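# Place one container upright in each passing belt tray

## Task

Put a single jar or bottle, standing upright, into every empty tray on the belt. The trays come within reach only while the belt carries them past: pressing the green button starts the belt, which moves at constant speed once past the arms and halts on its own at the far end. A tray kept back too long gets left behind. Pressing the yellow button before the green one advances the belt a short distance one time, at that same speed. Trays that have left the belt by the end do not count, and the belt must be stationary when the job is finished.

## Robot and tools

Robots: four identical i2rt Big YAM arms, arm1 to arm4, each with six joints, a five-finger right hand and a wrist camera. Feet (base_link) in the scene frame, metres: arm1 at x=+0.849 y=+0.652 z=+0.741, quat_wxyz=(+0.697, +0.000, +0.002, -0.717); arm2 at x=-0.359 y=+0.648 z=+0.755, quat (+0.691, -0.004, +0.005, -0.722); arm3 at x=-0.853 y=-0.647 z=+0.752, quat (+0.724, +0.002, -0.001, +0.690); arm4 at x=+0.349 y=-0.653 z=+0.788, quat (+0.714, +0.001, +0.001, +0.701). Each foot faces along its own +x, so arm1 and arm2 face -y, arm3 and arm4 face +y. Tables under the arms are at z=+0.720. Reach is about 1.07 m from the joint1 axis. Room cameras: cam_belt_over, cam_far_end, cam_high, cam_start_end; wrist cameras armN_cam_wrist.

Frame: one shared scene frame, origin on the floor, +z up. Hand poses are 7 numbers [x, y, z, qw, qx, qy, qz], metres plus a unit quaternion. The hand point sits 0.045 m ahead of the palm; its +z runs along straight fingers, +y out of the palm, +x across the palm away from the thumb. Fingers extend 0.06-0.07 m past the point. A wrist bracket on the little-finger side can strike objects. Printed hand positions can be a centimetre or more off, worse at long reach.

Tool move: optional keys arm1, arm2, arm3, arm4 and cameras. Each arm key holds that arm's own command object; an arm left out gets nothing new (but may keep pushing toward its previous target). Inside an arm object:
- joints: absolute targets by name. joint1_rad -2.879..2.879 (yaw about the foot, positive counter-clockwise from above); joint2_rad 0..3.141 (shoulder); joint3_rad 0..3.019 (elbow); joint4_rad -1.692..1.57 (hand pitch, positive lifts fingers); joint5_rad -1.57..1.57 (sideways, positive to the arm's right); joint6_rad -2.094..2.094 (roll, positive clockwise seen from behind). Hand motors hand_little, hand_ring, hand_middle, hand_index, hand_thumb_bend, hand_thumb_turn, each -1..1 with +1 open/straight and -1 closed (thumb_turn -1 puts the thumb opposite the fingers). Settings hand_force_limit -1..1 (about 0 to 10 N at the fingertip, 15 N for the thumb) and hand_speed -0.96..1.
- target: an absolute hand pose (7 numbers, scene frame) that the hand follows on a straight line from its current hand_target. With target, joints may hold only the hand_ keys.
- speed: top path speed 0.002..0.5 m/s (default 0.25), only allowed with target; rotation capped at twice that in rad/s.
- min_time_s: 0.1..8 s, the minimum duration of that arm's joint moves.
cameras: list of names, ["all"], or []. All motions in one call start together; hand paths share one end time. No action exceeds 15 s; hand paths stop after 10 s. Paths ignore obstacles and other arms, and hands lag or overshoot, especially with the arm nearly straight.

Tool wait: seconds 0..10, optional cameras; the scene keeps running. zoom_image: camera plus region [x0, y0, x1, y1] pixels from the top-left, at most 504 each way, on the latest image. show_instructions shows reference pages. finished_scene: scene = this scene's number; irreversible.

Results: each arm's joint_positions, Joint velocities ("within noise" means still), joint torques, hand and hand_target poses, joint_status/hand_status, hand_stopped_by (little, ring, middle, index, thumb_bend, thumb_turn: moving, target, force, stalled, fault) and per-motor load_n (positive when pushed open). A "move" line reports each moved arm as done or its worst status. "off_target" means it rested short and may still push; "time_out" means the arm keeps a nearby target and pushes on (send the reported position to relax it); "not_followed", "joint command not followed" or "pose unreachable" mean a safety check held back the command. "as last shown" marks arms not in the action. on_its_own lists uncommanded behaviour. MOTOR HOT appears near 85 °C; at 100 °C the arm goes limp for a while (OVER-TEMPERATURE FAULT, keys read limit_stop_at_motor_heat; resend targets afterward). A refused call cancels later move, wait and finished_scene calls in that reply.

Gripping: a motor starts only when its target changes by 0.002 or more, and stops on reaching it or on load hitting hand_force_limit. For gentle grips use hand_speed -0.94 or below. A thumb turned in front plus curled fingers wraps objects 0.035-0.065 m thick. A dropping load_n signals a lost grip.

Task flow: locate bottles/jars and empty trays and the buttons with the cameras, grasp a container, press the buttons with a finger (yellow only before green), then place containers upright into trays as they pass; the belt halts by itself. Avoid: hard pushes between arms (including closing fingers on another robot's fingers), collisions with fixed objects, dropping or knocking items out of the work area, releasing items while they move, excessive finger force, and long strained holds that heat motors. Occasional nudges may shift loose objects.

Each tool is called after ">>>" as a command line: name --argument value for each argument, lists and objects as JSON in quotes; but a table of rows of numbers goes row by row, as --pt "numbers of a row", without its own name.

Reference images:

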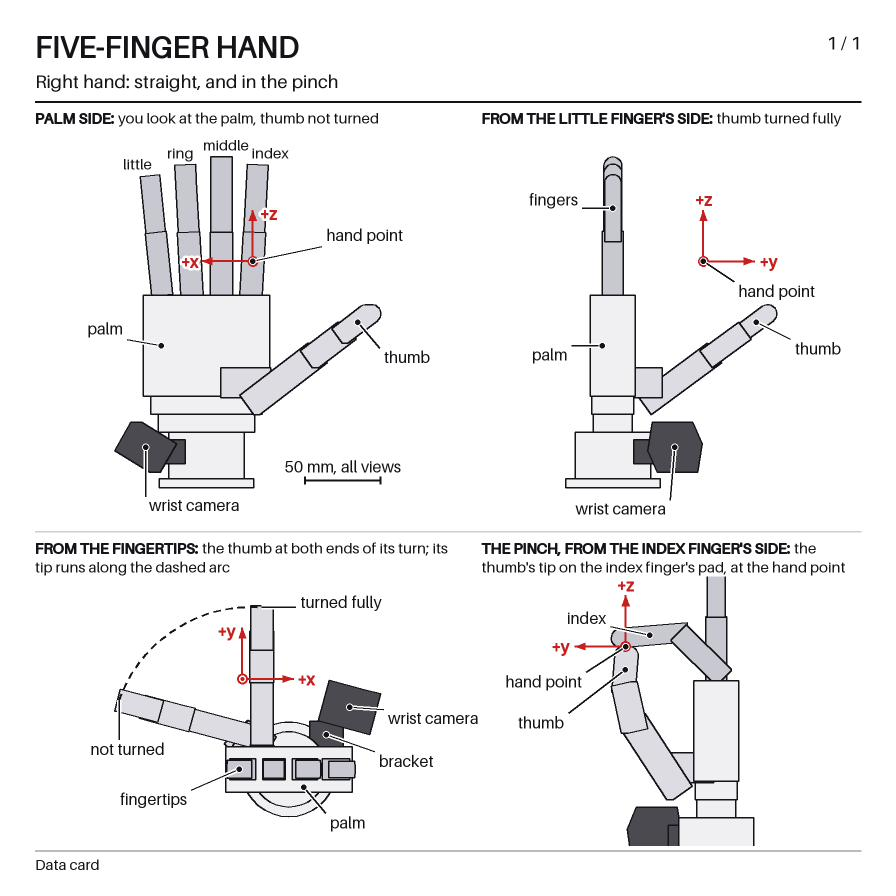

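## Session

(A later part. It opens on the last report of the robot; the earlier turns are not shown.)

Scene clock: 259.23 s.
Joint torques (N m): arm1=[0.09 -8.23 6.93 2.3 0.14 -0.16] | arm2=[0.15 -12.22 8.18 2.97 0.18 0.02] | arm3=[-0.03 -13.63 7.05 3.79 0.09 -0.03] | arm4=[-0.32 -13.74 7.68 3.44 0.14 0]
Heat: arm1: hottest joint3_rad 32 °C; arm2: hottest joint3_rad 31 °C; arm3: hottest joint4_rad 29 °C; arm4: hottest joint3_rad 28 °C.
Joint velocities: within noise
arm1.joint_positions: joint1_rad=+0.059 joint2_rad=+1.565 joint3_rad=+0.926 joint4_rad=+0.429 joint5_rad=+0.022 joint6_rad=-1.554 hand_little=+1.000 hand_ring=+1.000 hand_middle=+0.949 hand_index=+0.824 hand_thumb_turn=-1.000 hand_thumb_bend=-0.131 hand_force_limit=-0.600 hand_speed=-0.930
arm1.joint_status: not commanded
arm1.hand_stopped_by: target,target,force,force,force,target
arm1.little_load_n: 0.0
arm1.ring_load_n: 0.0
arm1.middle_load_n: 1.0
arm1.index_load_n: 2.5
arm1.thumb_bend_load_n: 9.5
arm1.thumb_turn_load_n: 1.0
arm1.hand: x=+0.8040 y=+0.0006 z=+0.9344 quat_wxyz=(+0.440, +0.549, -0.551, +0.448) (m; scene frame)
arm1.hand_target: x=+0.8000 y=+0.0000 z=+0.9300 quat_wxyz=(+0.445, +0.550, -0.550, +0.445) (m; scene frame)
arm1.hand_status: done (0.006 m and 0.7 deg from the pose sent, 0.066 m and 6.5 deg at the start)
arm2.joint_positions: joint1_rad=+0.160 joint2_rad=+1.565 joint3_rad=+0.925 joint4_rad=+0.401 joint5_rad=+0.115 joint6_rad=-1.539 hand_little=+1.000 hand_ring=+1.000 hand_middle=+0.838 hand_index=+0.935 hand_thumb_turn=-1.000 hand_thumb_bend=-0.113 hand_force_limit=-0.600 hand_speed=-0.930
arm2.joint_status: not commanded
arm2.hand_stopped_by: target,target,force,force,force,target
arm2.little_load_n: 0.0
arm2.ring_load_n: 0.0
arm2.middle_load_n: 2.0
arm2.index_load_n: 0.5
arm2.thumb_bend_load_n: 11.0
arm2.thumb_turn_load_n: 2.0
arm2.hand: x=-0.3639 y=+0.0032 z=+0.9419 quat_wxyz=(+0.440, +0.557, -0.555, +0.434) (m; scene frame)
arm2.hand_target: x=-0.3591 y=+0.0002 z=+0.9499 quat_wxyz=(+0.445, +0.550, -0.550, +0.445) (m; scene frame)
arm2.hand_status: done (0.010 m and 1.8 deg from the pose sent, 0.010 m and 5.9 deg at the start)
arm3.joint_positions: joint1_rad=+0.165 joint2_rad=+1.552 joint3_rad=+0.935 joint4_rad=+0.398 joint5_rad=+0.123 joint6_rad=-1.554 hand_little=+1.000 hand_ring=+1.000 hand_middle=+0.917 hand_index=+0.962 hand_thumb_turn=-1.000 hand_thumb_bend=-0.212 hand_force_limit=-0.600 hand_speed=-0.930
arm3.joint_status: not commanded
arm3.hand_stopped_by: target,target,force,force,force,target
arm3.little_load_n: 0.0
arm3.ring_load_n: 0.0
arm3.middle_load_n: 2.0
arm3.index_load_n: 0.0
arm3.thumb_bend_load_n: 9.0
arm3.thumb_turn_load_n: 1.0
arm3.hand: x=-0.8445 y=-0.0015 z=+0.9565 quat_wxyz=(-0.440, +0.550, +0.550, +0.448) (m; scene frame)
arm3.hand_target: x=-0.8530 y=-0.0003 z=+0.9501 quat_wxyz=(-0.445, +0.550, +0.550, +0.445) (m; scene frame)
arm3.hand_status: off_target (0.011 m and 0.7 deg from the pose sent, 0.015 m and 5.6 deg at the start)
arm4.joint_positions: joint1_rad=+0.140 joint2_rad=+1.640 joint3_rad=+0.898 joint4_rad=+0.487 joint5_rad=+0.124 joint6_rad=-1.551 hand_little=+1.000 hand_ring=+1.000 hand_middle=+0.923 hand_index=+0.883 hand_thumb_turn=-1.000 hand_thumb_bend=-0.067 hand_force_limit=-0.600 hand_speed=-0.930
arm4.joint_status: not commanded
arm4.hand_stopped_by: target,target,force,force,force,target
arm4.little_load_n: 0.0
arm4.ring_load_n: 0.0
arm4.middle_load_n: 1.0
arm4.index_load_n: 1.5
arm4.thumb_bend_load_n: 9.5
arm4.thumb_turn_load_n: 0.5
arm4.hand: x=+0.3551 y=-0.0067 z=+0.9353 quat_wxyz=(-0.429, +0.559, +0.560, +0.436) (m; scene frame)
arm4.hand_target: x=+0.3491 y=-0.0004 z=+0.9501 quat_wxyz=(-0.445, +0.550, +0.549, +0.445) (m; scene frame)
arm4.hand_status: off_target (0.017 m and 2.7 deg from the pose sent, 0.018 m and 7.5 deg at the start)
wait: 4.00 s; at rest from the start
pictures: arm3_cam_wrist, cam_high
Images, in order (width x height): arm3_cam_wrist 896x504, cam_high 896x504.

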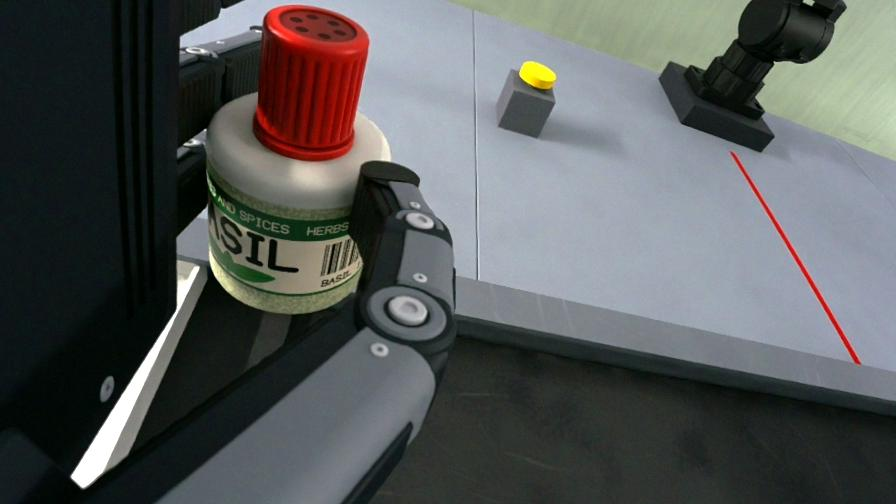

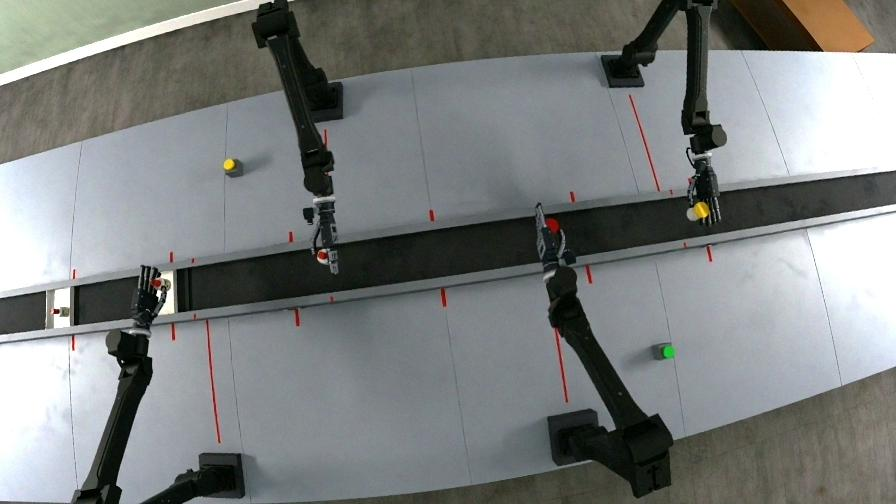

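>>> wait --seconds 10 --cameras '[]'

>>> wait --seconds 6 --cameras '["cam_high", "arm2_cam_wrist"]'

>>> zoom_image --camera "cam_high" --region '[200, 180, 452, 380]'

Scene clock: 270.10 s.
Joint torques (N m): arm1=[0.09 -8.23 6.91 2.29 0.14 -0.16] | arm2=[-0.15 -12.4 7.98 2.84 0.15 0.05] | arm3=[-0.15 -13.22 7.08 3.75 0.18 -0.07] | arm4=[-0.09 -13.8 7.68 3.4 0.13 0.01]
Heat: arm1: hottest joint3_rad 32 °C; arm2: hottest joint3_rad 32 °C; arm3: hottest joint4_rad 29 °C; arm4: hottest joint3_rad 28 °C.
Joint velocities: within noise
arm1.joint_positions: joint1_rad=+0.059 joint2_rad=+1.565 joint3_rad=+0.926 joint4_rad=+0.429 joint5_rad=+0.022 joint6_rad=-1.554 hand_little=+1.000 hand_ring=+1.000 hand_middle=+0.949 hand_index=+0.824 hand_thumb_turn=-1.000 hand_thumb_bend=-0.131 hand_force_limit=-0.600 hand_speed=-0.930
arm1.joint_status: not commanded
arm1.hand_stopped_by: target,target,force,force,force,target
arm1.little_load_n: 0.0
arm1.ring_load_n: 0.0
arm1.middle_load_n: 1.5
arm1.index_load_n: 2.5
arm1.thumb_bend_load_n: 9.5
arm1.thumb_turn_load_n: 1.0
arm1.hand: x=+0.8040 y=+0.0006 z=+0.9344 quat_wxyz=(+0.440, +0.549, -0.551, +0.448) (m; scene frame)
arm1.hand_target: x=+0.8000 y=+0.0000 z=+0.9300 quat_wxyz=(+0.445, +0.550, -0.550, +0.445) (m; scene frame)
arm1.hand_status: done (0.006 m and 0.7 deg from the pose sent, 0.066 m and 6.5 deg at the start)
arm2.joint_positions: joint1_rad=+0.160 joint2_rad=+1.565 joint3_rad=+0.925 joint4_rad=+0.401 joint5_rad=+0.115 joint6_rad=-1.539 hand_little=+1.000 hand_ring=+1.000 hand_middle=+0.838 hand_index=+0.935 hand_thumb_turn=-1.000 hand_thumb_bend=-0.113 hand_force_limit=-0.600 hand_speed=-0.930
arm2.joint_status: not commanded
arm2.hand_stopped_by: target,target,force,force,force,target
arm2.little_load_n: 0.0
arm2.ring_load_n: 0.0
arm2.middle_load_n: 2.0
arm2.index_load_n: 0.5
arm2.thumb_bend_load_n: 11.0
arm2.thumb_turn_load_n: 1.5
arm2.hand: x=-0.3639 y=+0.0032 z=+0.9419 quat_wxyz=(+0.440, +0.557, -0.555, +0.434) (m; scene frame)
arm2.hand_target: x=-0.3591 y=+0.0002 z=+0.9499 quat_wxyz=(+0.445, +0.550, -0.550, +0.445) (m; scene frame)
arm2.hand_status: done (0.010 m and 1.8 deg from the pose sent, 0.010 m and 5.9 deg at the start)
arm3.joint_positions: joint1_rad=+0.165 joint2_rad=+1.552 joint3_rad=+0.935 joint4_rad=+0.398 joint5_rad=+0.123 joint6_rad=-1.554 hand_little=+1.000 hand_ring=+1.000 hand_middle=+0.917 hand_index=+0.962 hand_thumb_turn=-1.000 hand_thumb_bend=-0.212 hand_force_limit=-0.600 hand_speed=-0.930
arm3.joint_status: not commanded
arm3.hand_stopped_by: target,target,force,force,force,target
arm3.little_load_n: 0.0
arm3.ring_load_n: 0.0
arm3.middle_load_n: 2.0
arm3.index_load_n: 0.0
arm3.thumb_bend_load_n: 9.0
arm3.thumb_turn_load_n: 1.0
arm3.hand: x=-0.8445 y=-0.0015 z=+0.9565 quat_wxyz=(-0.440, +0.550, +0.550, +0.448) (m; scene frame)
arm3.hand_target: x=-0.8530 y=-0.0003 z=+0.9501 quat_wxyz=(-0.445, +0.550, +0.550, +0.445) (m; scene frame)
arm3.hand_status: off_target (0.011 m and 0.7 deg from the pose sent, 0.015 m and 5.6 deg at the start)
arm4.joint_positions: joint1_rad=+0.140 joint2_rad=+1.640 joint3_rad=+0.898 joint4_rad=+0.487 joint5_rad=+0.124 joint6_rad=-1.551 hand_little=+1.000 hand_ring=+1.000 hand_middle=+0.923 hand_index=+0.883 hand_thumb_turn=-1.000 hand_thumb_bend=-0.067 hand_force_limit=-0.600 hand_speed=-0.930
arm4.joint_status: not commanded
arm4.hand_stopped_by: target,target,force,force,force,target
arm4.little_load_n: 0.0
arm4.ring_load_n: 0.0
arm4.middle_load_n: 1.0
arm4.index_load_n: 1.5
arm4.thumb_bend_load_n: 9.5
arm4.thumb_turn_load_n: 1.0
arm4.hand: x=+0.3551 y=-0.0067 z=+0.9353 quat_wxyz=(-0.429, +0.559, +0.560, +0.436) (m; scene frame)
arm4.hand_target: x=+0.3491 y=-0.0004 z=+0.9501 quat_wxyz=(-0.445, +0.550, +0.549, +0.445) (m; scene frame)
arm4.hand_status: off_target (0.017 m and 2.7 deg from the pose sent, 0.018 m and 7.5 deg at the start)
wait: 10.00 s; at rest from the start
pictures: none
No camera images: "cameras" was empty.

Scene clock: 276.10 s.
Joint torques (N m): arm1=[0.09 -8.23 6.91 2.3 0.14 -0.16] | arm2=[-0.21 -11.63 8.01 2.71 0.12 0.01] | arm3=[-0.67 -13.33 7.08 3.67 0.18 -0.04] | arm4=[-0.09 -13.68 7.69 3.45 0.11 0.03]
Heat: arm1: hottest joint3_rad 32 °C; arm2: hottest joint3_rad 32 °C; arm3: hottest joint4_rad 29 °C; arm4: hottest joint3_rad 28 °C.
Joint velocities: within noise
arm1.joint_positions: joint1_rad=+0.059 joint2_rad=+1.565 joint3_rad=+0.926 joint4_rad=+0.429 joint5_rad=+0.022 joint6_rad=-1.554 hand_little=+1.000 hand_ring=+1.000 hand_middle=+0.949 hand_index=+0.824 hand_thumb_turn=-1.000 hand_thumb_bend=-0.131 hand_force_limit=-0.600 hand_speed=-0.930
arm1.joint_status: not commanded
arm1.hand_stopped_by: target,target,force,force,force,target
arm1.little_load_n: 0.0
arm1.ring_load_n: 0.0
arm1.middle_load_n: 1.0
arm1.index_load_n: 2.5
arm1.thumb_bend_load_n: 9.0
arm1.thumb_turn_load_n: 1.0
arm1.hand: x=+0.8040 y=+0.0006 z=+0.9344 quat_wxyz=(+0.440, +0.549, -0.551, +0.448) (m; scene frame)
arm1.hand_target: x=+0.8000 y=+0.0000 z=+0.9300 quat_wxyz=(+0.445, +0.550, -0.550, +0.445) (m; scene frame)
arm1.hand_status: done (0.006 m and 0.7 deg from the pose sent, 0.066 m and 6.5 deg at the start)
arm2.joint_positions: joint1_rad=+0.160 joint2_rad=+1.565 joint3_rad=+0.925 joint4_rad=+0.401 joint5_rad=+0.115 joint6_rad=-1.539 hand_little=+1.000 hand_ring=+1.000 hand_middle=+0.838 hand_index=+0.935 hand_thumb_turn=-1.000 hand_thumb_bend=-0.113 hand_force_limit=-0.600 hand_speed=-0.930
arm2.joint_status: not commanded
arm2.hand_stopped_by: target,target,force,force,force,target
arm2.little_load_n: 0.0
arm2.ring_load_n: 0.0
arm2.middle_load_n: 2.0
arm2.index_load_n: 0.5
arm2.thumb_bend_load_n: 11.0
arm2.thumb_turn_load_n: 2.0
arm2.hand: x=-0.3639 y=+0.0032 z=+0.9419 quat_wxyz=(+0.440, +0.557, -0.555, +0.434) (m; scene frame)
arm2.hand_target: x=-0.3591 y=+0.0002 z=+0.9499 quat_wxyz=(+0.445, +0.550, -0.550, +0.445) (m; scene frame)
arm2.hand_status: done (0.010 m and 1.8 deg from the pose sent, 0.010 m and 5.9 deg at the start)
arm3.joint_positions: joint1_rad=+0.165 joint2_rad=+1.552 joint3_rad=+0.935 joint4_rad=+0.398 joint5_rad=+0.123 joint6_rad=-1.554 hand_little=+1.000 hand_ring=+1.000 hand_middle=+0.917 hand_index=+0.962 hand_thumb_turn=-1.000 hand_thumb_bend=-0.212 hand_force_limit=-0.600 hand_speed=-0.930
arm3.joint_status: not commanded
arm3.hand_stopped_by: target,target,force,force,force,target
arm3.little_load_n: 0.0
arm3.ring_load_n: 0.0
arm3.middle_load_n: 2.0
arm3.index_load_n: 0.0
arm3.thumb_bend_load_n: 9.0
arm3.thumb_turn_load_n: 1.0
arm3.hand: x=-0.8445 y=-0.0015 z=+0.9565 quat_wxyz=(-0.440, +0.550, +0.550, +0.448) (m; scene frame)
arm3.hand_target: x=-0.8530 y=-0.0003 z=+0.9501 quat_wxyz=(-0.445, +0.550, +0.550, +0.445) (m; scene frame)
arm3.hand_status: off_target (0.011 m and 0.7 deg from the pose sent, 0.015 m and 5.6 deg at the start)
arm4.joint_positions: joint1_rad=+0.140 joint2_rad=+1.640 joint3_rad=+0.898 joint4_rad=+0.487 joint5_rad=+0.124 joint6_rad=-1.551 hand_little=+1.000 hand_ring=+1.000 hand_middle=+0.923 hand_index=+0.883 hand_thumb_turn=-1.000 hand_thumb_bend=-0.067 hand_force_limit=-0.600 hand_speed=-0.930
arm4.joint_status: not commanded
arm4.hand_stopped_by: target,target,force,force,force,target
arm4.little_load_n: 0.0
arm4.ring_load_n: 0.0
arm4.middle_load_n: 1.0
arm4.index_load_n: 1.5
arm4.thumb_bend_load_n: 9.5
arm4.thumb_turn_load_n: 1.0
arm4.hand: x=+0.3551 y=-0.0067 z=+0.9353 quat_wxyz=(-0.429, +0.559, +0.560, +0.436) (m; scene frame)
arm4.hand_target: x=+0.3491 y=-0.0004 z=+0.9501 quat_wxyz=(-0.445, +0.550, +0.549, +0.445) (m; scene frame)
arm4.hand_status: off_target (0.017 m and 2.7 deg from the pose sent, 0.018 m and 7.5 deg at the start)
wait: 6.00 s; at rest by 0.27 s
pictures: arm2_cam_wrist, cam_high
Images, in order (width x height): arm2_cam_wrist 896x504, cam_high 896x504.

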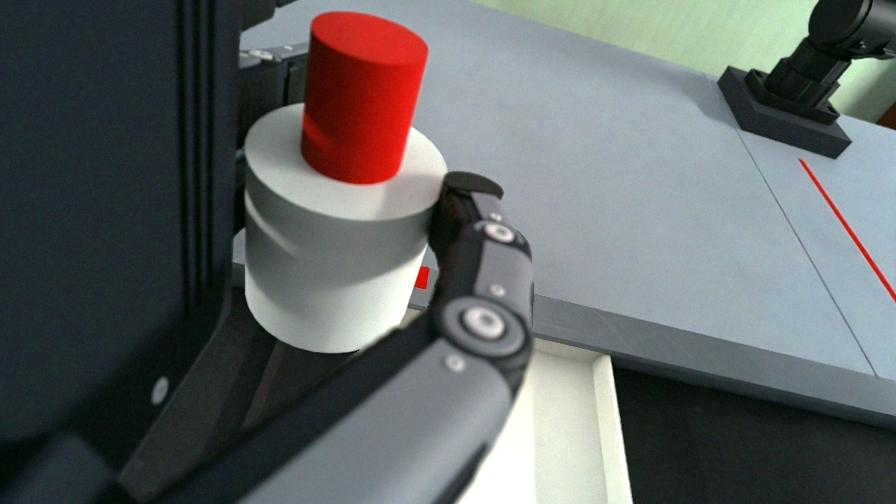

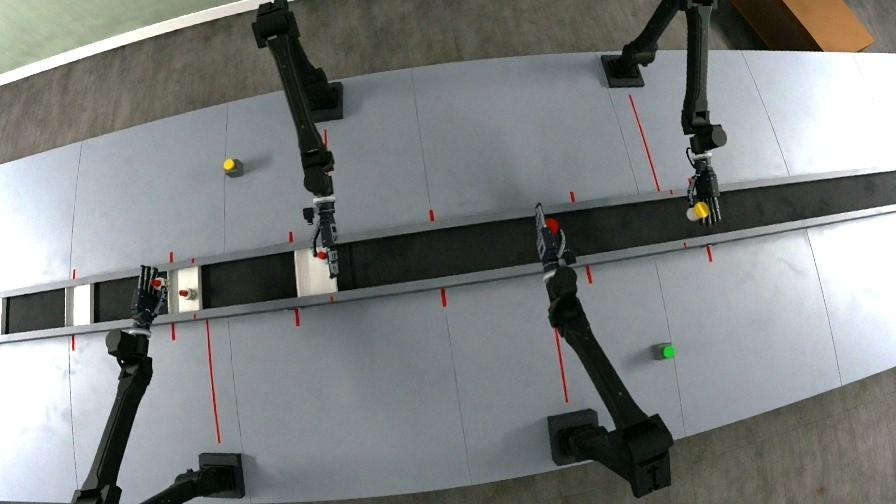

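Scaled by 2.000 from the camera's 896x504 image, which has a finer 1280x720 frame.

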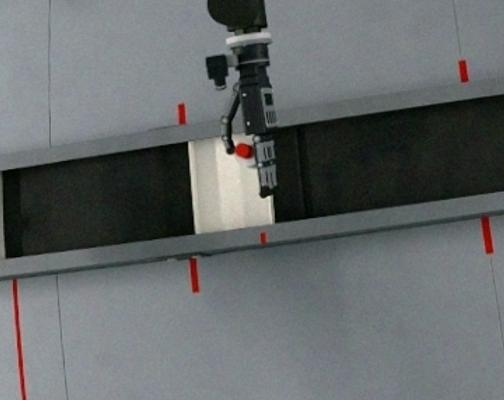

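>>> wait --seconds 10 --cameras '[]'

>>> wait --seconds 7.5 --cameras '["cam_high", "arm1_cam_wrist", "arm4_cam_wrist"]'

>>> zoom_image --camera "cam_high" --region '[420, 140, 672, 340]'

Scene clock: 286.93 s.
Joint torques (N m): arm1=[0.09 -8.18 6.93 2.3 0.14 -0.16] | arm2=[0.03 -11.46 7.86 2.73 0.13 0.02] | arm3=[-0.56 -12.69 6.98 3.75 0.15 -0.06] | arm4=[-0.38 -13.8 7.68 3.45 0.12 0.01]
Heat: arm1: hottest joint3_rad 32 °C; arm2: hottest joint3_rad 32 °C; arm3: hottest joint4_rad 29 °C; arm4: hottest joint3_rad 28 °C.
Joint velocities: within noise
arm1.joint_positions: joint1_rad=+0.059 joint2_rad=+1.565 joint3_rad=+0.926 joint4_rad=+0.429 joint5_rad=+0.022 joint6_rad=-1.554 hand_little=+1.000 hand_ring=+1.000 hand_middle=+0.949 hand_index=+0.824 hand_thumb_turn=-1.000 hand_thumb_bend=-0.131 hand_force_limit=-0.600 hand_speed=-0.930
arm1.joint_status: not commanded
arm1.hand_stopped_by: target,target,force,force,force,target
arm1.little_load_n: 0.0
arm1.ring_load_n: 0.0
arm1.middle_load_n: 1.0
arm1.index_load_n: 2.5
arm1.thumb_bend_load_n: 9.5
arm1.thumb_turn_load_n: 1.0
arm1.hand: x=+0.8040 y=+0.0006 z=+0.9344 quat_wxyz=(+0.440, +0.549, -0.551, +0.448) (m; scene frame)
arm1.hand_target: x=+0.8000 y=+0.0000 z=+0.9300 quat_wxyz=(+0.445, +0.550, -0.550, +0.445) (m; scene frame)
arm1.hand_status: done (0.006 m and 0.7 deg from the pose sent, 0.066 m and 6.5 deg at the start)
arm2.joint_positions: joint1_rad=+0.160 joint2_rad=+1.565 joint3_rad=+0.925 joint4_rad=+0.401 joint5_rad=+0.115 joint6_rad=-1.539 hand_little=+1.000 hand_ring=+1.000 hand_middle=+0.838 hand_index=+0.935 hand_thumb_turn=-1.000 hand_thumb_bend=-0.113 hand_force_limit=-0.600 hand_speed=-0.930
arm2.joint_status: not commanded
arm2.hand_stopped_by: target,target,force,force,force,target
arm2.little_load_n: 0.0
arm2.ring_load_n: 0.0
arm2.middle_load_n: 2.0
arm2.index_load_n: 0.5
arm2.thumb_bend_load_n: 11.0
arm2.thumb_turn_load_n: 1.5
arm2.hand: x=-0.3639 y=+0.0032 z=+0.9419 quat_wxyz=(+0.440, +0.557, -0.555, +0.434) (m; scene frame)
arm2.hand_target: x=-0.3591 y=+0.0002 z=+0.9499 quat_wxyz=(+0.445, +0.550, -0.550, +0.445) (m; scene frame)
arm2.hand_status: done (0.010 m and 1.8 deg from the pose sent, 0.010 m and 5.9 deg at the start)
arm3.joint_positions: joint1_rad=+0.165 joint2_rad=+1.552 joint3_rad=+0.935 joint4_rad=+0.398 joint5_rad=+0.123 joint6_rad=-1.554 hand_little=+1.000 hand_ring=+1.000 hand_middle=+0.917 hand_index=+0.962 hand_thumb_turn=-1.000 hand_thumb_bend=-0.212 hand_force_limit=-0.600 hand_speed=-0.930
arm3.joint_status: not commanded
arm3.hand_stopped_by: target,target,force,force,force,target
arm3.little_load_n: 0.0
arm3.ring_load_n: 0.0
arm3.middle_load_n: 2.0
arm3.index_load_n: 0.0
arm3.thumb_bend_load_n: 9.0
arm3.thumb_turn_load_n: 1.5
arm3.hand: x=-0.8445 y=-0.0015 z=+0.9565 quat_wxyz=(-0.440, +0.550, +0.550, +0.448) (m; scene frame)
arm3.hand_target: x=-0.8530 y=-0.0003 z=+0.9501 quat_wxyz=(-0.445, +0.550, +0.550, +0.445) (m; scene frame)
arm3.hand_status: off_target (0.011 m and 0.7 deg from the pose sent, 0.015 m and 5.6 deg at the start)
arm4.joint_positions: joint1_rad=+0.140 joint2_rad=+1.640 joint3_rad=+0.898 joint4_rad=+0.487 joint5_rad=+0.124 joint6_rad=-1.551 hand_little=+1.000 hand_ring=+1.000 hand_middle=+0.923 hand_index=+0.883 hand_thumb_turn=-1.000 hand_thumb_bend=-0.067 hand_force_limit=-0.600 hand_speed=-0.930
arm4.joint_status: not commanded
arm4.hand_stopped_by: target,target,force,force,force,target
arm4.little_load_n: 0.0
arm4.ring_load_n: 0.0
arm4.middle_load_n: 1.5
arm4.index_load_n: 1.5
arm4.thumb_bend_load_n: 9.5
arm4.thumb_turn_load_n: 0.5
arm4.hand: x=+0.3551 y=-0.0067 z=+0.9353 quat_wxyz=(-0.429, +0.559, +0.560, +0.436) (m; scene frame)
arm4.hand_target: x=+0.3491 y=-0.0004 z=+0.9501 quat_wxyz=(-0.445, +0.550, +0.549, +0.445) (m; scene frame)
arm4.hand_status: off_target (0.017 m and 2.7 deg from the pose sent, 0.018 m and 7.5 deg at the start)
wait: 10.00 s; at rest from the start
pictures: none
No camera images: "cameras" was empty.

Scene clock: 294.43 s.
Joint torques (N m): arm1=[0.09 -8.12 6.91 2.29 0.15 -0.16] | arm2=[0.09 -11.87 7.76 2.92 0.18 0.01] | arm3=[-0.09 -13.1 7.06 3.78 0.17 -0.03] | arm4=[-0.09 -13.8 7.65 3.41 0.13 0.02]
Heat: arm1: hottest joint3_rad 32 °C; arm2: hottest joint3_rad 32 °C; arm3: hottest joint4_rad 29 °C; arm4: hottest joint3_rad 28 °C.
Joint velocities: within noise
arm1.joint_positions: joint1_rad=+0.059 joint2_rad=+1.565 joint3_rad=+0.926 joint4_rad=+0.429 joint5_rad=+0.022 joint6_rad=-1.554 hand_little=+1.000 hand_ring=+1.000 hand_middle=+0.949 hand_index=+0.824 hand_thumb_turn=-1.000 hand_thumb_bend=-0.131 hand_force_limit=-0.600 hand_speed=-0.930
arm1.joint_status: not commanded
arm1.hand_stopped_by: target,target,force,force,force,target
arm1.little_load_n: 0.0
arm1.ring_load_n: 0.0
arm1.middle_load_n: 1.5
arm1.index_load_n: 2.5
arm1.thumb_bend_load_n: 9.5
arm1.thumb_turn_load_n: 1.0
arm1.hand: x=+0.8040 y=+0.0006 z=+0.9344 quat_wxyz=(+0.440, +0.549, -0.551, +0.448) (m; scene frame)
arm1.hand_target: x=+0.8000 y=+0.0000 z=+0.9300 quat_wxyz=(+0.445, +0.550, -0.550, +0.445) (m; scene frame)
arm1.hand_status: done (0.006 m and 0.7 deg from the pose sent, 0.066 m and 6.5 deg at the start)
arm2.joint_positions: joint1_rad=+0.160 joint2_rad=+1.565 joint3_rad=+0.925 joint4_rad=+0.401 joint5_rad=+0.115 joint6_rad=-1.539 hand_little=+1.000 hand_ring=+1.000 hand_middle=+0.838 hand_index=+0.935 hand_thumb_turn=-1.000 hand_thumb_bend=-0.113 hand_force_limit=-0.600 hand_speed=-0.930
arm2.joint_status: not commanded
arm2.hand_stopped_by: target,target,force,force,force,target
arm2.little_load_n: 0.0
arm2.ring_load_n: 0.0
arm2.middle_load_n: 1.5
arm2.index_load_n: 0.5
arm2.thumb_bend_load_n: 11.5
arm2.thumb_turn_load_n: 2.0
arm2.hand: x=-0.3639 y=+0.0032 z=+0.9419 quat_wxyz=(+0.440, +0.557, -0.555, +0.434) (m; scene frame)
arm2.hand_target: x=-0.3591 y=+0.0002 z=+0.9499 quat_wxyz=(+0.445, +0.550, -0.550, +0.445) (m; scene frame)
arm2.hand_status: done (0.010 m and 1.8 deg from the pose sent, 0.010 m and 5.9 deg at the start)
arm3.joint_positions: joint1_rad=+0.165 joint2_rad=+1.552 joint3_rad=+0.935 joint4_rad=+0.398 joint5_rad=+0.123 joint6_rad=-1.554 hand_little=+1.000 hand_ring=+1.000 hand_middle=+0.917 hand_index=+0.962 hand_thumb_turn=-1.000 hand_thumb_bend=-0.212 hand_force_limit=-0.600 hand_speed=-0.930
arm3.joint_status: not commanded
arm3.hand_stopped_by: target,target,force,force,force,target
arm3.little_load_n: 0.0
arm3.ring_load_n: 0.0
arm3.middle_load_n: 2.0
arm3.index_load_n: 0.0
arm3.thumb_bend_load_n: 9.0
arm3.thumb_turn_load_n: 1.5
arm3.hand: x=-0.8445 y=-0.0015 z=+0.9565 quat_wxyz=(-0.440, +0.550, +0.550, +0.448) (m; scene frame)
arm3.hand_target: x=-0.8530 y=-0.0003 z=+0.9501 quat_wxyz=(-0.445, +0.550, +0.550, +0.445) (m; scene frame)
arm3.hand_status: off_target (0.011 m and 0.7 deg from the pose sent, 0.015 m and 5.6 deg at the start)
arm4.joint_positions: joint1_rad=+0.140 joint2_rad=+1.640 joint3_rad=+0.898 joint4_rad=+0.487 joint5_rad=+0.124 joint6_rad=-1.551 hand_little=+1.000 hand_ring=+1.000 hand_middle=+0.923 hand_index=+0.883 hand_thumb_turn=-1.000 hand_thumb_bend=-0.067 hand_force_limit=-0.600 hand_speed=-0.930
arm4.joint_status: not commanded
arm4.hand_stopped_by: target,target,force,force,force,target
arm4.little_load_n: 0.0
arm4.ring_load_n: 0.0
arm4.middle_load_n: 1.0
arm4.index_load_n: 1.5
arm4.thumb_bend_load_n: 9.5
arm4.thumb_turn_load_n: 1.0
arm4.hand: x=+0.3551 y=-0.0067 z=+0.9353 quat_wxyz=(-0.429, +0.559, +0.560, +0.436) (m; scene frame)
arm4.hand_target: x=+0.3491 y=-0.0004 z=+0.9501 quat_wxyz=(-0.445, +0.550, +0.549, +0.445) (m; scene frame)
arm4.hand_status: off_target (0.017 m and 2.7 deg from the pose sent, 0.018 m and 7.5 deg at the start)
wait: 7.50 s; at rest by 0.27 s
pictures: arm1_cam_wrist, arm4_cam_wrist, cam_high
Images, in order (width x height): arm1_cam_wrist 896x504, arm4_cam_wrist 896x504, cam_high 896x504.

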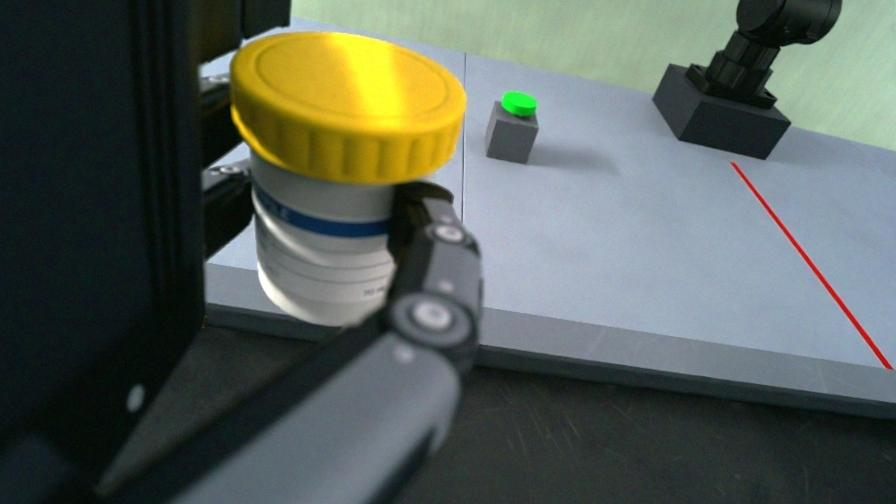

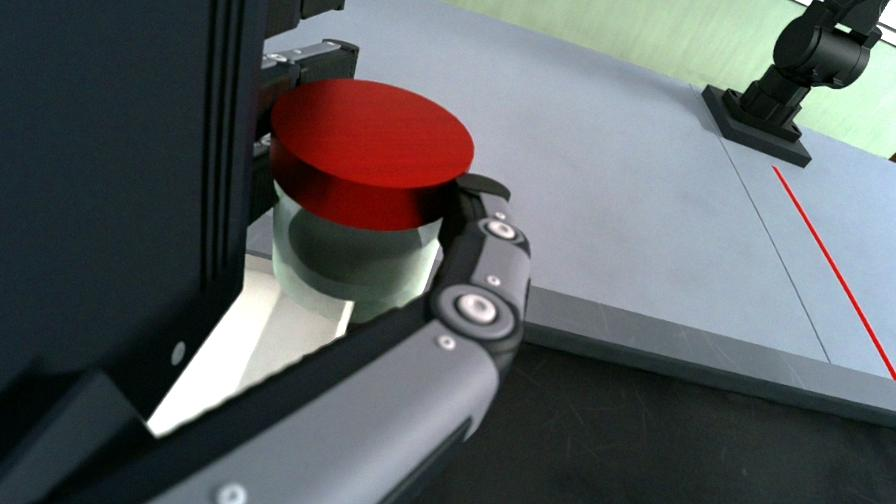

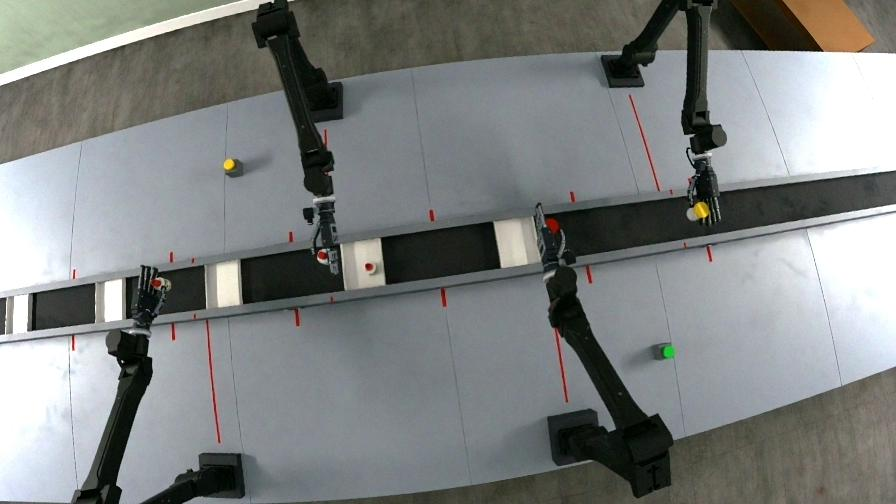

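Scaled by 2.000 from the camera's 896x504 image, which has a finer 1280x720 frame.

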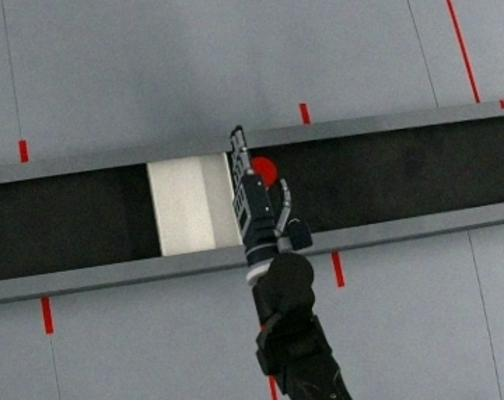

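>>> move --arm3 '{"target": [-0.748, 0.0, 0.95, -0.445, 0.5495, 0.5495, 0.445], "speed": 0.08}' --arm2 '{"target": [-0.298, 0.0, 0.96, 0.445, 0.5495, -0.5495, 0.445], "speed": 0.08}' --cameras '["cam_high"]'

>>> zoom_image --camera "cam_high" --region '[480, 140, 732, 340]'

Scene clock: 297.23 s.
Joint torques (N m): arm1=[0.09 -8.12 6.91 2.29 0.15 -0.16] | arm2=[0.62 -11.75 11.41 1.72 0.17 -0.01] | arm3=[-1.96 -13.39 7.5 3.66 -0.17 -0.25] | arm4=[-0.09 -13.8 7.69 3.45 0.13 0]
Heat: arm1: hottest joint3_rad 32 °C; arm2: hottest joint3_rad 32 °C; arm3: hottest joint4_rad 29 °C; arm4: hottest joint3_rad 28 °C.
move: arm2 off_target; arm3 done
Joint velocities: within noise
arm1, arm4: as last shown
arm1.middle_load_n: 1.0
arm1.index_load_n: 3.0
arm2.joint_positions: joint1_rad=+0.289 joint2_rad=+1.565 joint3_rad=+0.925 joint4_rad=+0.389 joint5_rad=+0.239 joint6_rad=-1.512 hand_little=+1.000 hand_ring=+1.000 hand_middle=+0.838 hand_index=+0.935 hand_thumb_turn=-1.000 hand_thumb_bend=-0.113 hand_force_limit=-0.600 hand_speed=-0.930
arm2.joint_status: not commanded
arm2.hand_stopped_by: target,target,force,force,force,target
arm2.little_load_n: 0.0
arm2.ring_load_n: 0.0
arm2.middle_load_n: 2.0
arm2.index_load_n: 0.5
arm2.thumb_bend_load_n: 11.0
arm2.thumb_turn_load_n: 2.0
arm2.hand: x=-0.3046 y=+0.0144 z=+0.9396 quat_wxyz=(+0.439, +0.560, -0.554, +0.431) (m; scene frame)
arm2.hand_target: x=-0.2982 y=+0.0012 z=+0.9601 quat_wxyz=(+0.445, +0.549, -0.549, +0.445) (m; scene frame)
arm2.hand_status: off_target (0.026 m and 2.2 deg from the pose sent, 0.068 m and 1.8 deg at the start)
arm3.joint_positions: joint1_rad=-0.038 joint2_rad=+1.552 joint3_rad=+0.924 joint4_rad=+0.400 joint5_rad=-0.089 joint6_rad=-1.580 hand_little=+1.000 hand_ring=+1.000 hand_middle=+0.917 hand_index=+0.962 hand_thumb_turn=-1.000 hand_thumb_bend=-0.212 hand_force_limit=-0.600 hand_speed=-0.930
arm3.joint_status: not commanded
arm3.hand_stopped_by: target,target,force,force,force,target
arm3.little_load_n: 0.0
arm3.ring_load_n: 0.0
arm3.middle_load_n: 2.0
arm3.index_load_n: 0.0
arm3.thumb_bend_load_n: 9.0
arm3.thumb_turn_load_n: 1.0
arm3.hand: x=-0.7537 y=-0.0029 z=+0.9493 quat_wxyz=(-0.445, +0.554, +0.551, +0.437) (m; scene frame)
arm3.hand_target: x=-0.7481 y=-0.0002 z=+0.9501 quat_wxyz=(-0.445, +0.549, +0.550, +0.445) (m; scene frame)
arm3.hand_status: done (0.006 m and 1.0 deg from the pose sent, 0.097 m and 0.7 deg at the start)
arm4.index_load_n: 1.0
pictures: cam_high
Images, in order (width x height): cam_high 896x504.

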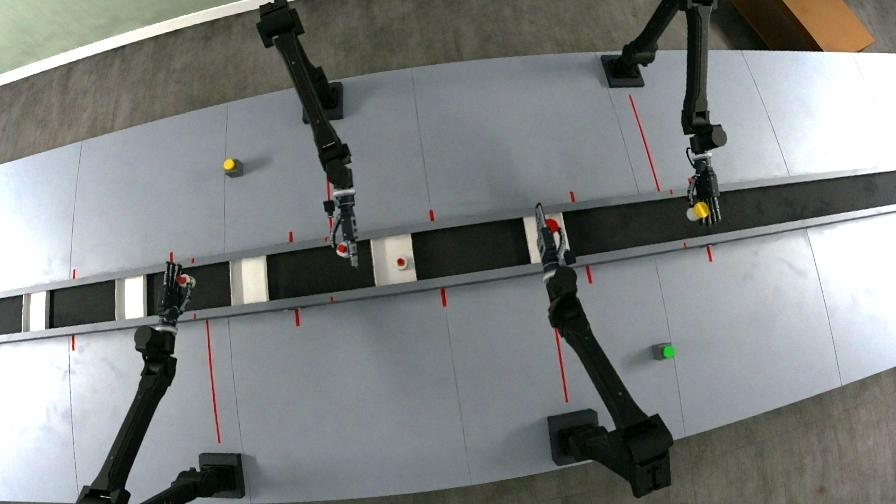

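Scaled by 2.000 from the camera's 896x504 image, which has a finer 1280x720 frame.

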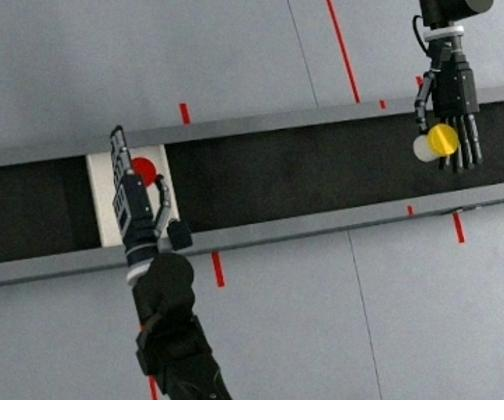

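>>> wait --seconds 9 --cameras '["cam_high"]'

>>> zoom_image --camera "cam_high" --region '[560, 120, 812, 320]'

Scene clock: 306.57 s.
Joint torques (N m): arm1=[0.09 -8.18 6.91 2.29 0.15 -0.16] | arm2=[0.03 -11.87 11.25 1.77 0.21 0.03] | arm3=[-1.55 -13.51 7.45 3.7 -0.18 -0.26] | arm4=[-0.26 -13.57 7.77 3.48 0.12 0.02]
Heat: arm1: hottest joint3_rad 32 °C; arm2: hottest joint3_rad 33 °C; arm3: hottest joint4_rad 29 °C; arm4: hottest joint3_rad 28 °C.
Joint velocities: within noise
arm1.joint_positions: joint1_rad=+0.059 joint2_rad=+1.565 joint3_rad=+0.926 joint4_rad=+0.429 joint5_rad=+0.022 joint6_rad=-1.554 hand_little=+1.000 hand_ring=+1.000 hand_middle=+0.949 hand_index=+0.824 hand_thumb_turn=-1.000 hand_thumb_bend=-0.131 hand_force_limit=-0.600 hand_speed=-0.930
arm1.joint_status: not commanded
arm1.hand_stopped_by: target,target,force,force,force,target
arm1.little_load_n: 0.0
arm1.ring_load_n: 0.0
arm1.middle_load_n: 1.5
arm1.index_load_n: 2.5
arm1.thumb_bend_load_n: 9.5
arm1.thumb_turn_load_n: 1.0
arm1.hand: x=+0.8040 y=+0.0006 z=+0.9344 quat_wxyz=(+0.440, +0.549, -0.551, +0.448) (m; scene frame)
arm1.hand_target: x=+0.8000 y=+0.0000 z=+0.9300 quat_wxyz=(+0.445, +0.550, -0.550, +0.445) (m; scene frame)
arm1.hand_status: not commanded
arm2.joint_positions: joint1_rad=+0.289 joint2_rad=+1.565 joint3_rad=+0.925 joint4_rad=+0.389 joint5_rad=+0.239 joint6_rad=-1.512 hand_little=+1.000 hand_ring=+1.000 hand_middle=+0.838 hand_index=+0.935 hand_thumb_turn=-1.000 hand_thumb_bend=-0.113 hand_force_limit=-0.600 hand_speed=-0.930
arm2.joint_status: not commanded
arm2.hand_stopped_by: target,target,force,force,force,target
arm2.little_load_n: 0.5
arm2.ring_load_n: 0.0
arm2.middle_load_n: 2.0
arm2.index_load_n: 0.0
arm2.thumb_bend_load_n: 11.0
arm2.thumb_turn_load_n: 1.5
arm2.hand: x=-0.3046 y=+0.0144 z=+0.9396 quat_wxyz=(+0.439, +0.560, -0.554, +0.431) (m; scene frame)
arm2.hand_target: x=-0.2982 y=+0.0012 z=+0.9601 quat_wxyz=(+0.445, +0.550, -0.549, +0.445) (m; scene frame)
arm2.hand_status: off_target (0.026 m and 2.2 deg from the pose sent, 0.068 m and 1.8 deg at the start)
arm3.joint_positions: joint1_rad=-0.038 joint2_rad=+1.552 joint3_rad=+0.924 joint4_rad=+0.400 joint5_rad=-0.089 joint6_rad=-1.580 hand_little=+1.000 hand_ring=+1.000 hand_middle=+0.917 hand_index=+0.962 hand_thumb_turn=-1.000 hand_thumb_bend=-0.212 hand_force_limit=-0.600 hand_speed=-0.930
arm3.joint_status: not commanded
arm3.hand_stopped_by: target,target,force,force,force,target
arm3.little_load_n: 0.0
arm3.ring_load_n: 0.0
arm3.middle_load_n: 2.0
arm3.index_load_n: 0.0
arm3.thumb_bend_load_n: 9.0
arm3.thumb_turn_load_n: 1.0
arm3.hand: x=-0.7537 y=-0.0029 z=+0.9493 quat_wxyz=(-0.445, +0.554, +0.551, +0.437) (m; scene frame)
arm3.hand_target: x=-0.7481 y=-0.0002 z=+0.9501 quat_wxyz=(-0.445, +0.550, +0.550, +0.445) (m; scene frame)
arm3.hand_status: done (0.006 m and 1.0 deg from the pose sent, 0.097 m and 0.7 deg at the start)
arm4.joint_positions: joint1_rad=+0.140 joint2_rad=+1.640 joint3_rad=+0.898 joint4_rad=+0.487 joint5_rad=+0.124 joint6_rad=-1.551 hand_little=+1.000 hand_ring=+1.000 hand_middle=+0.923 hand_index=+0.883 hand_thumb_turn=-1.000 hand_thumb_bend=-0.067 hand_force_limit=-0.600 hand_speed=-0.930
arm4.joint_status: not commanded
arm4.hand_stopped_by: target,target,force,force,force,target
arm4.little_load_n: 0.0
arm4.ring_load_n: 0.0
arm4.middle_load_n: 1.0
arm4.index_load_n: 1.5
arm4.thumb_bend_load_n: 9.5
arm4.thumb_turn_load_n: 1.0
arm4.hand: x=+0.3551 y=-0.0067 z=+0.9353 quat_wxyz=(-0.429, +0.559, +0.560, +0.436) (m; scene frame)
arm4.hand_target: x=+0.3491 y=-0.0004 z=+0.9501 quat_wxyz=(-0.445, +0.550, +0.549, +0.445) (m; scene frame)
arm4.hand_status: not commanded
wait: 9.00 s; at rest from the start
pictures: cam_high
Images, in order (width x height): cam_high 896x504.

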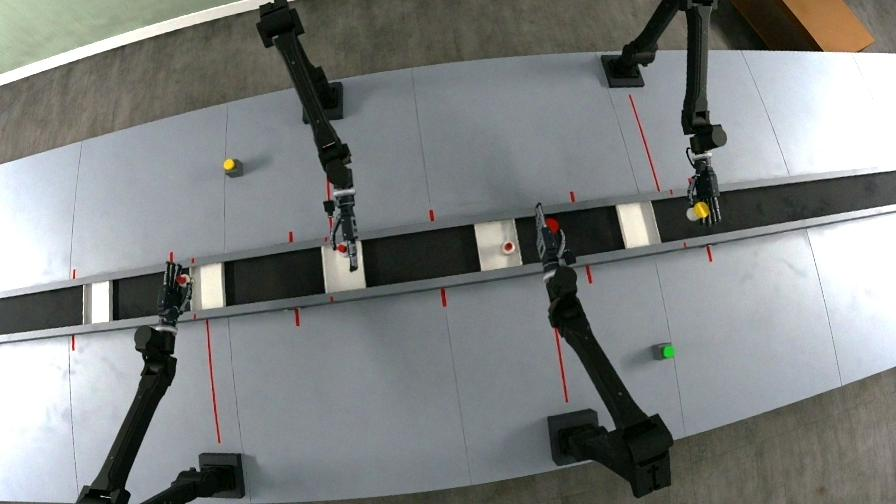

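Scaled by 2.000 from the camera's 896x504 image, which has a finer 1280x720 frame.

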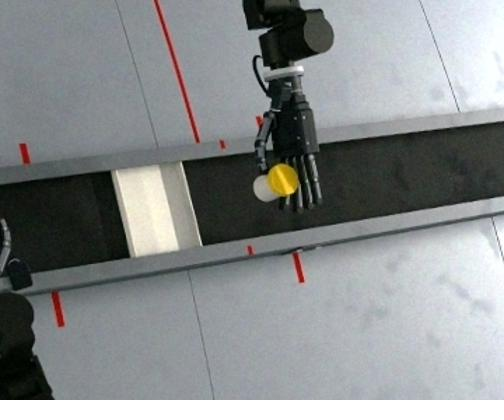

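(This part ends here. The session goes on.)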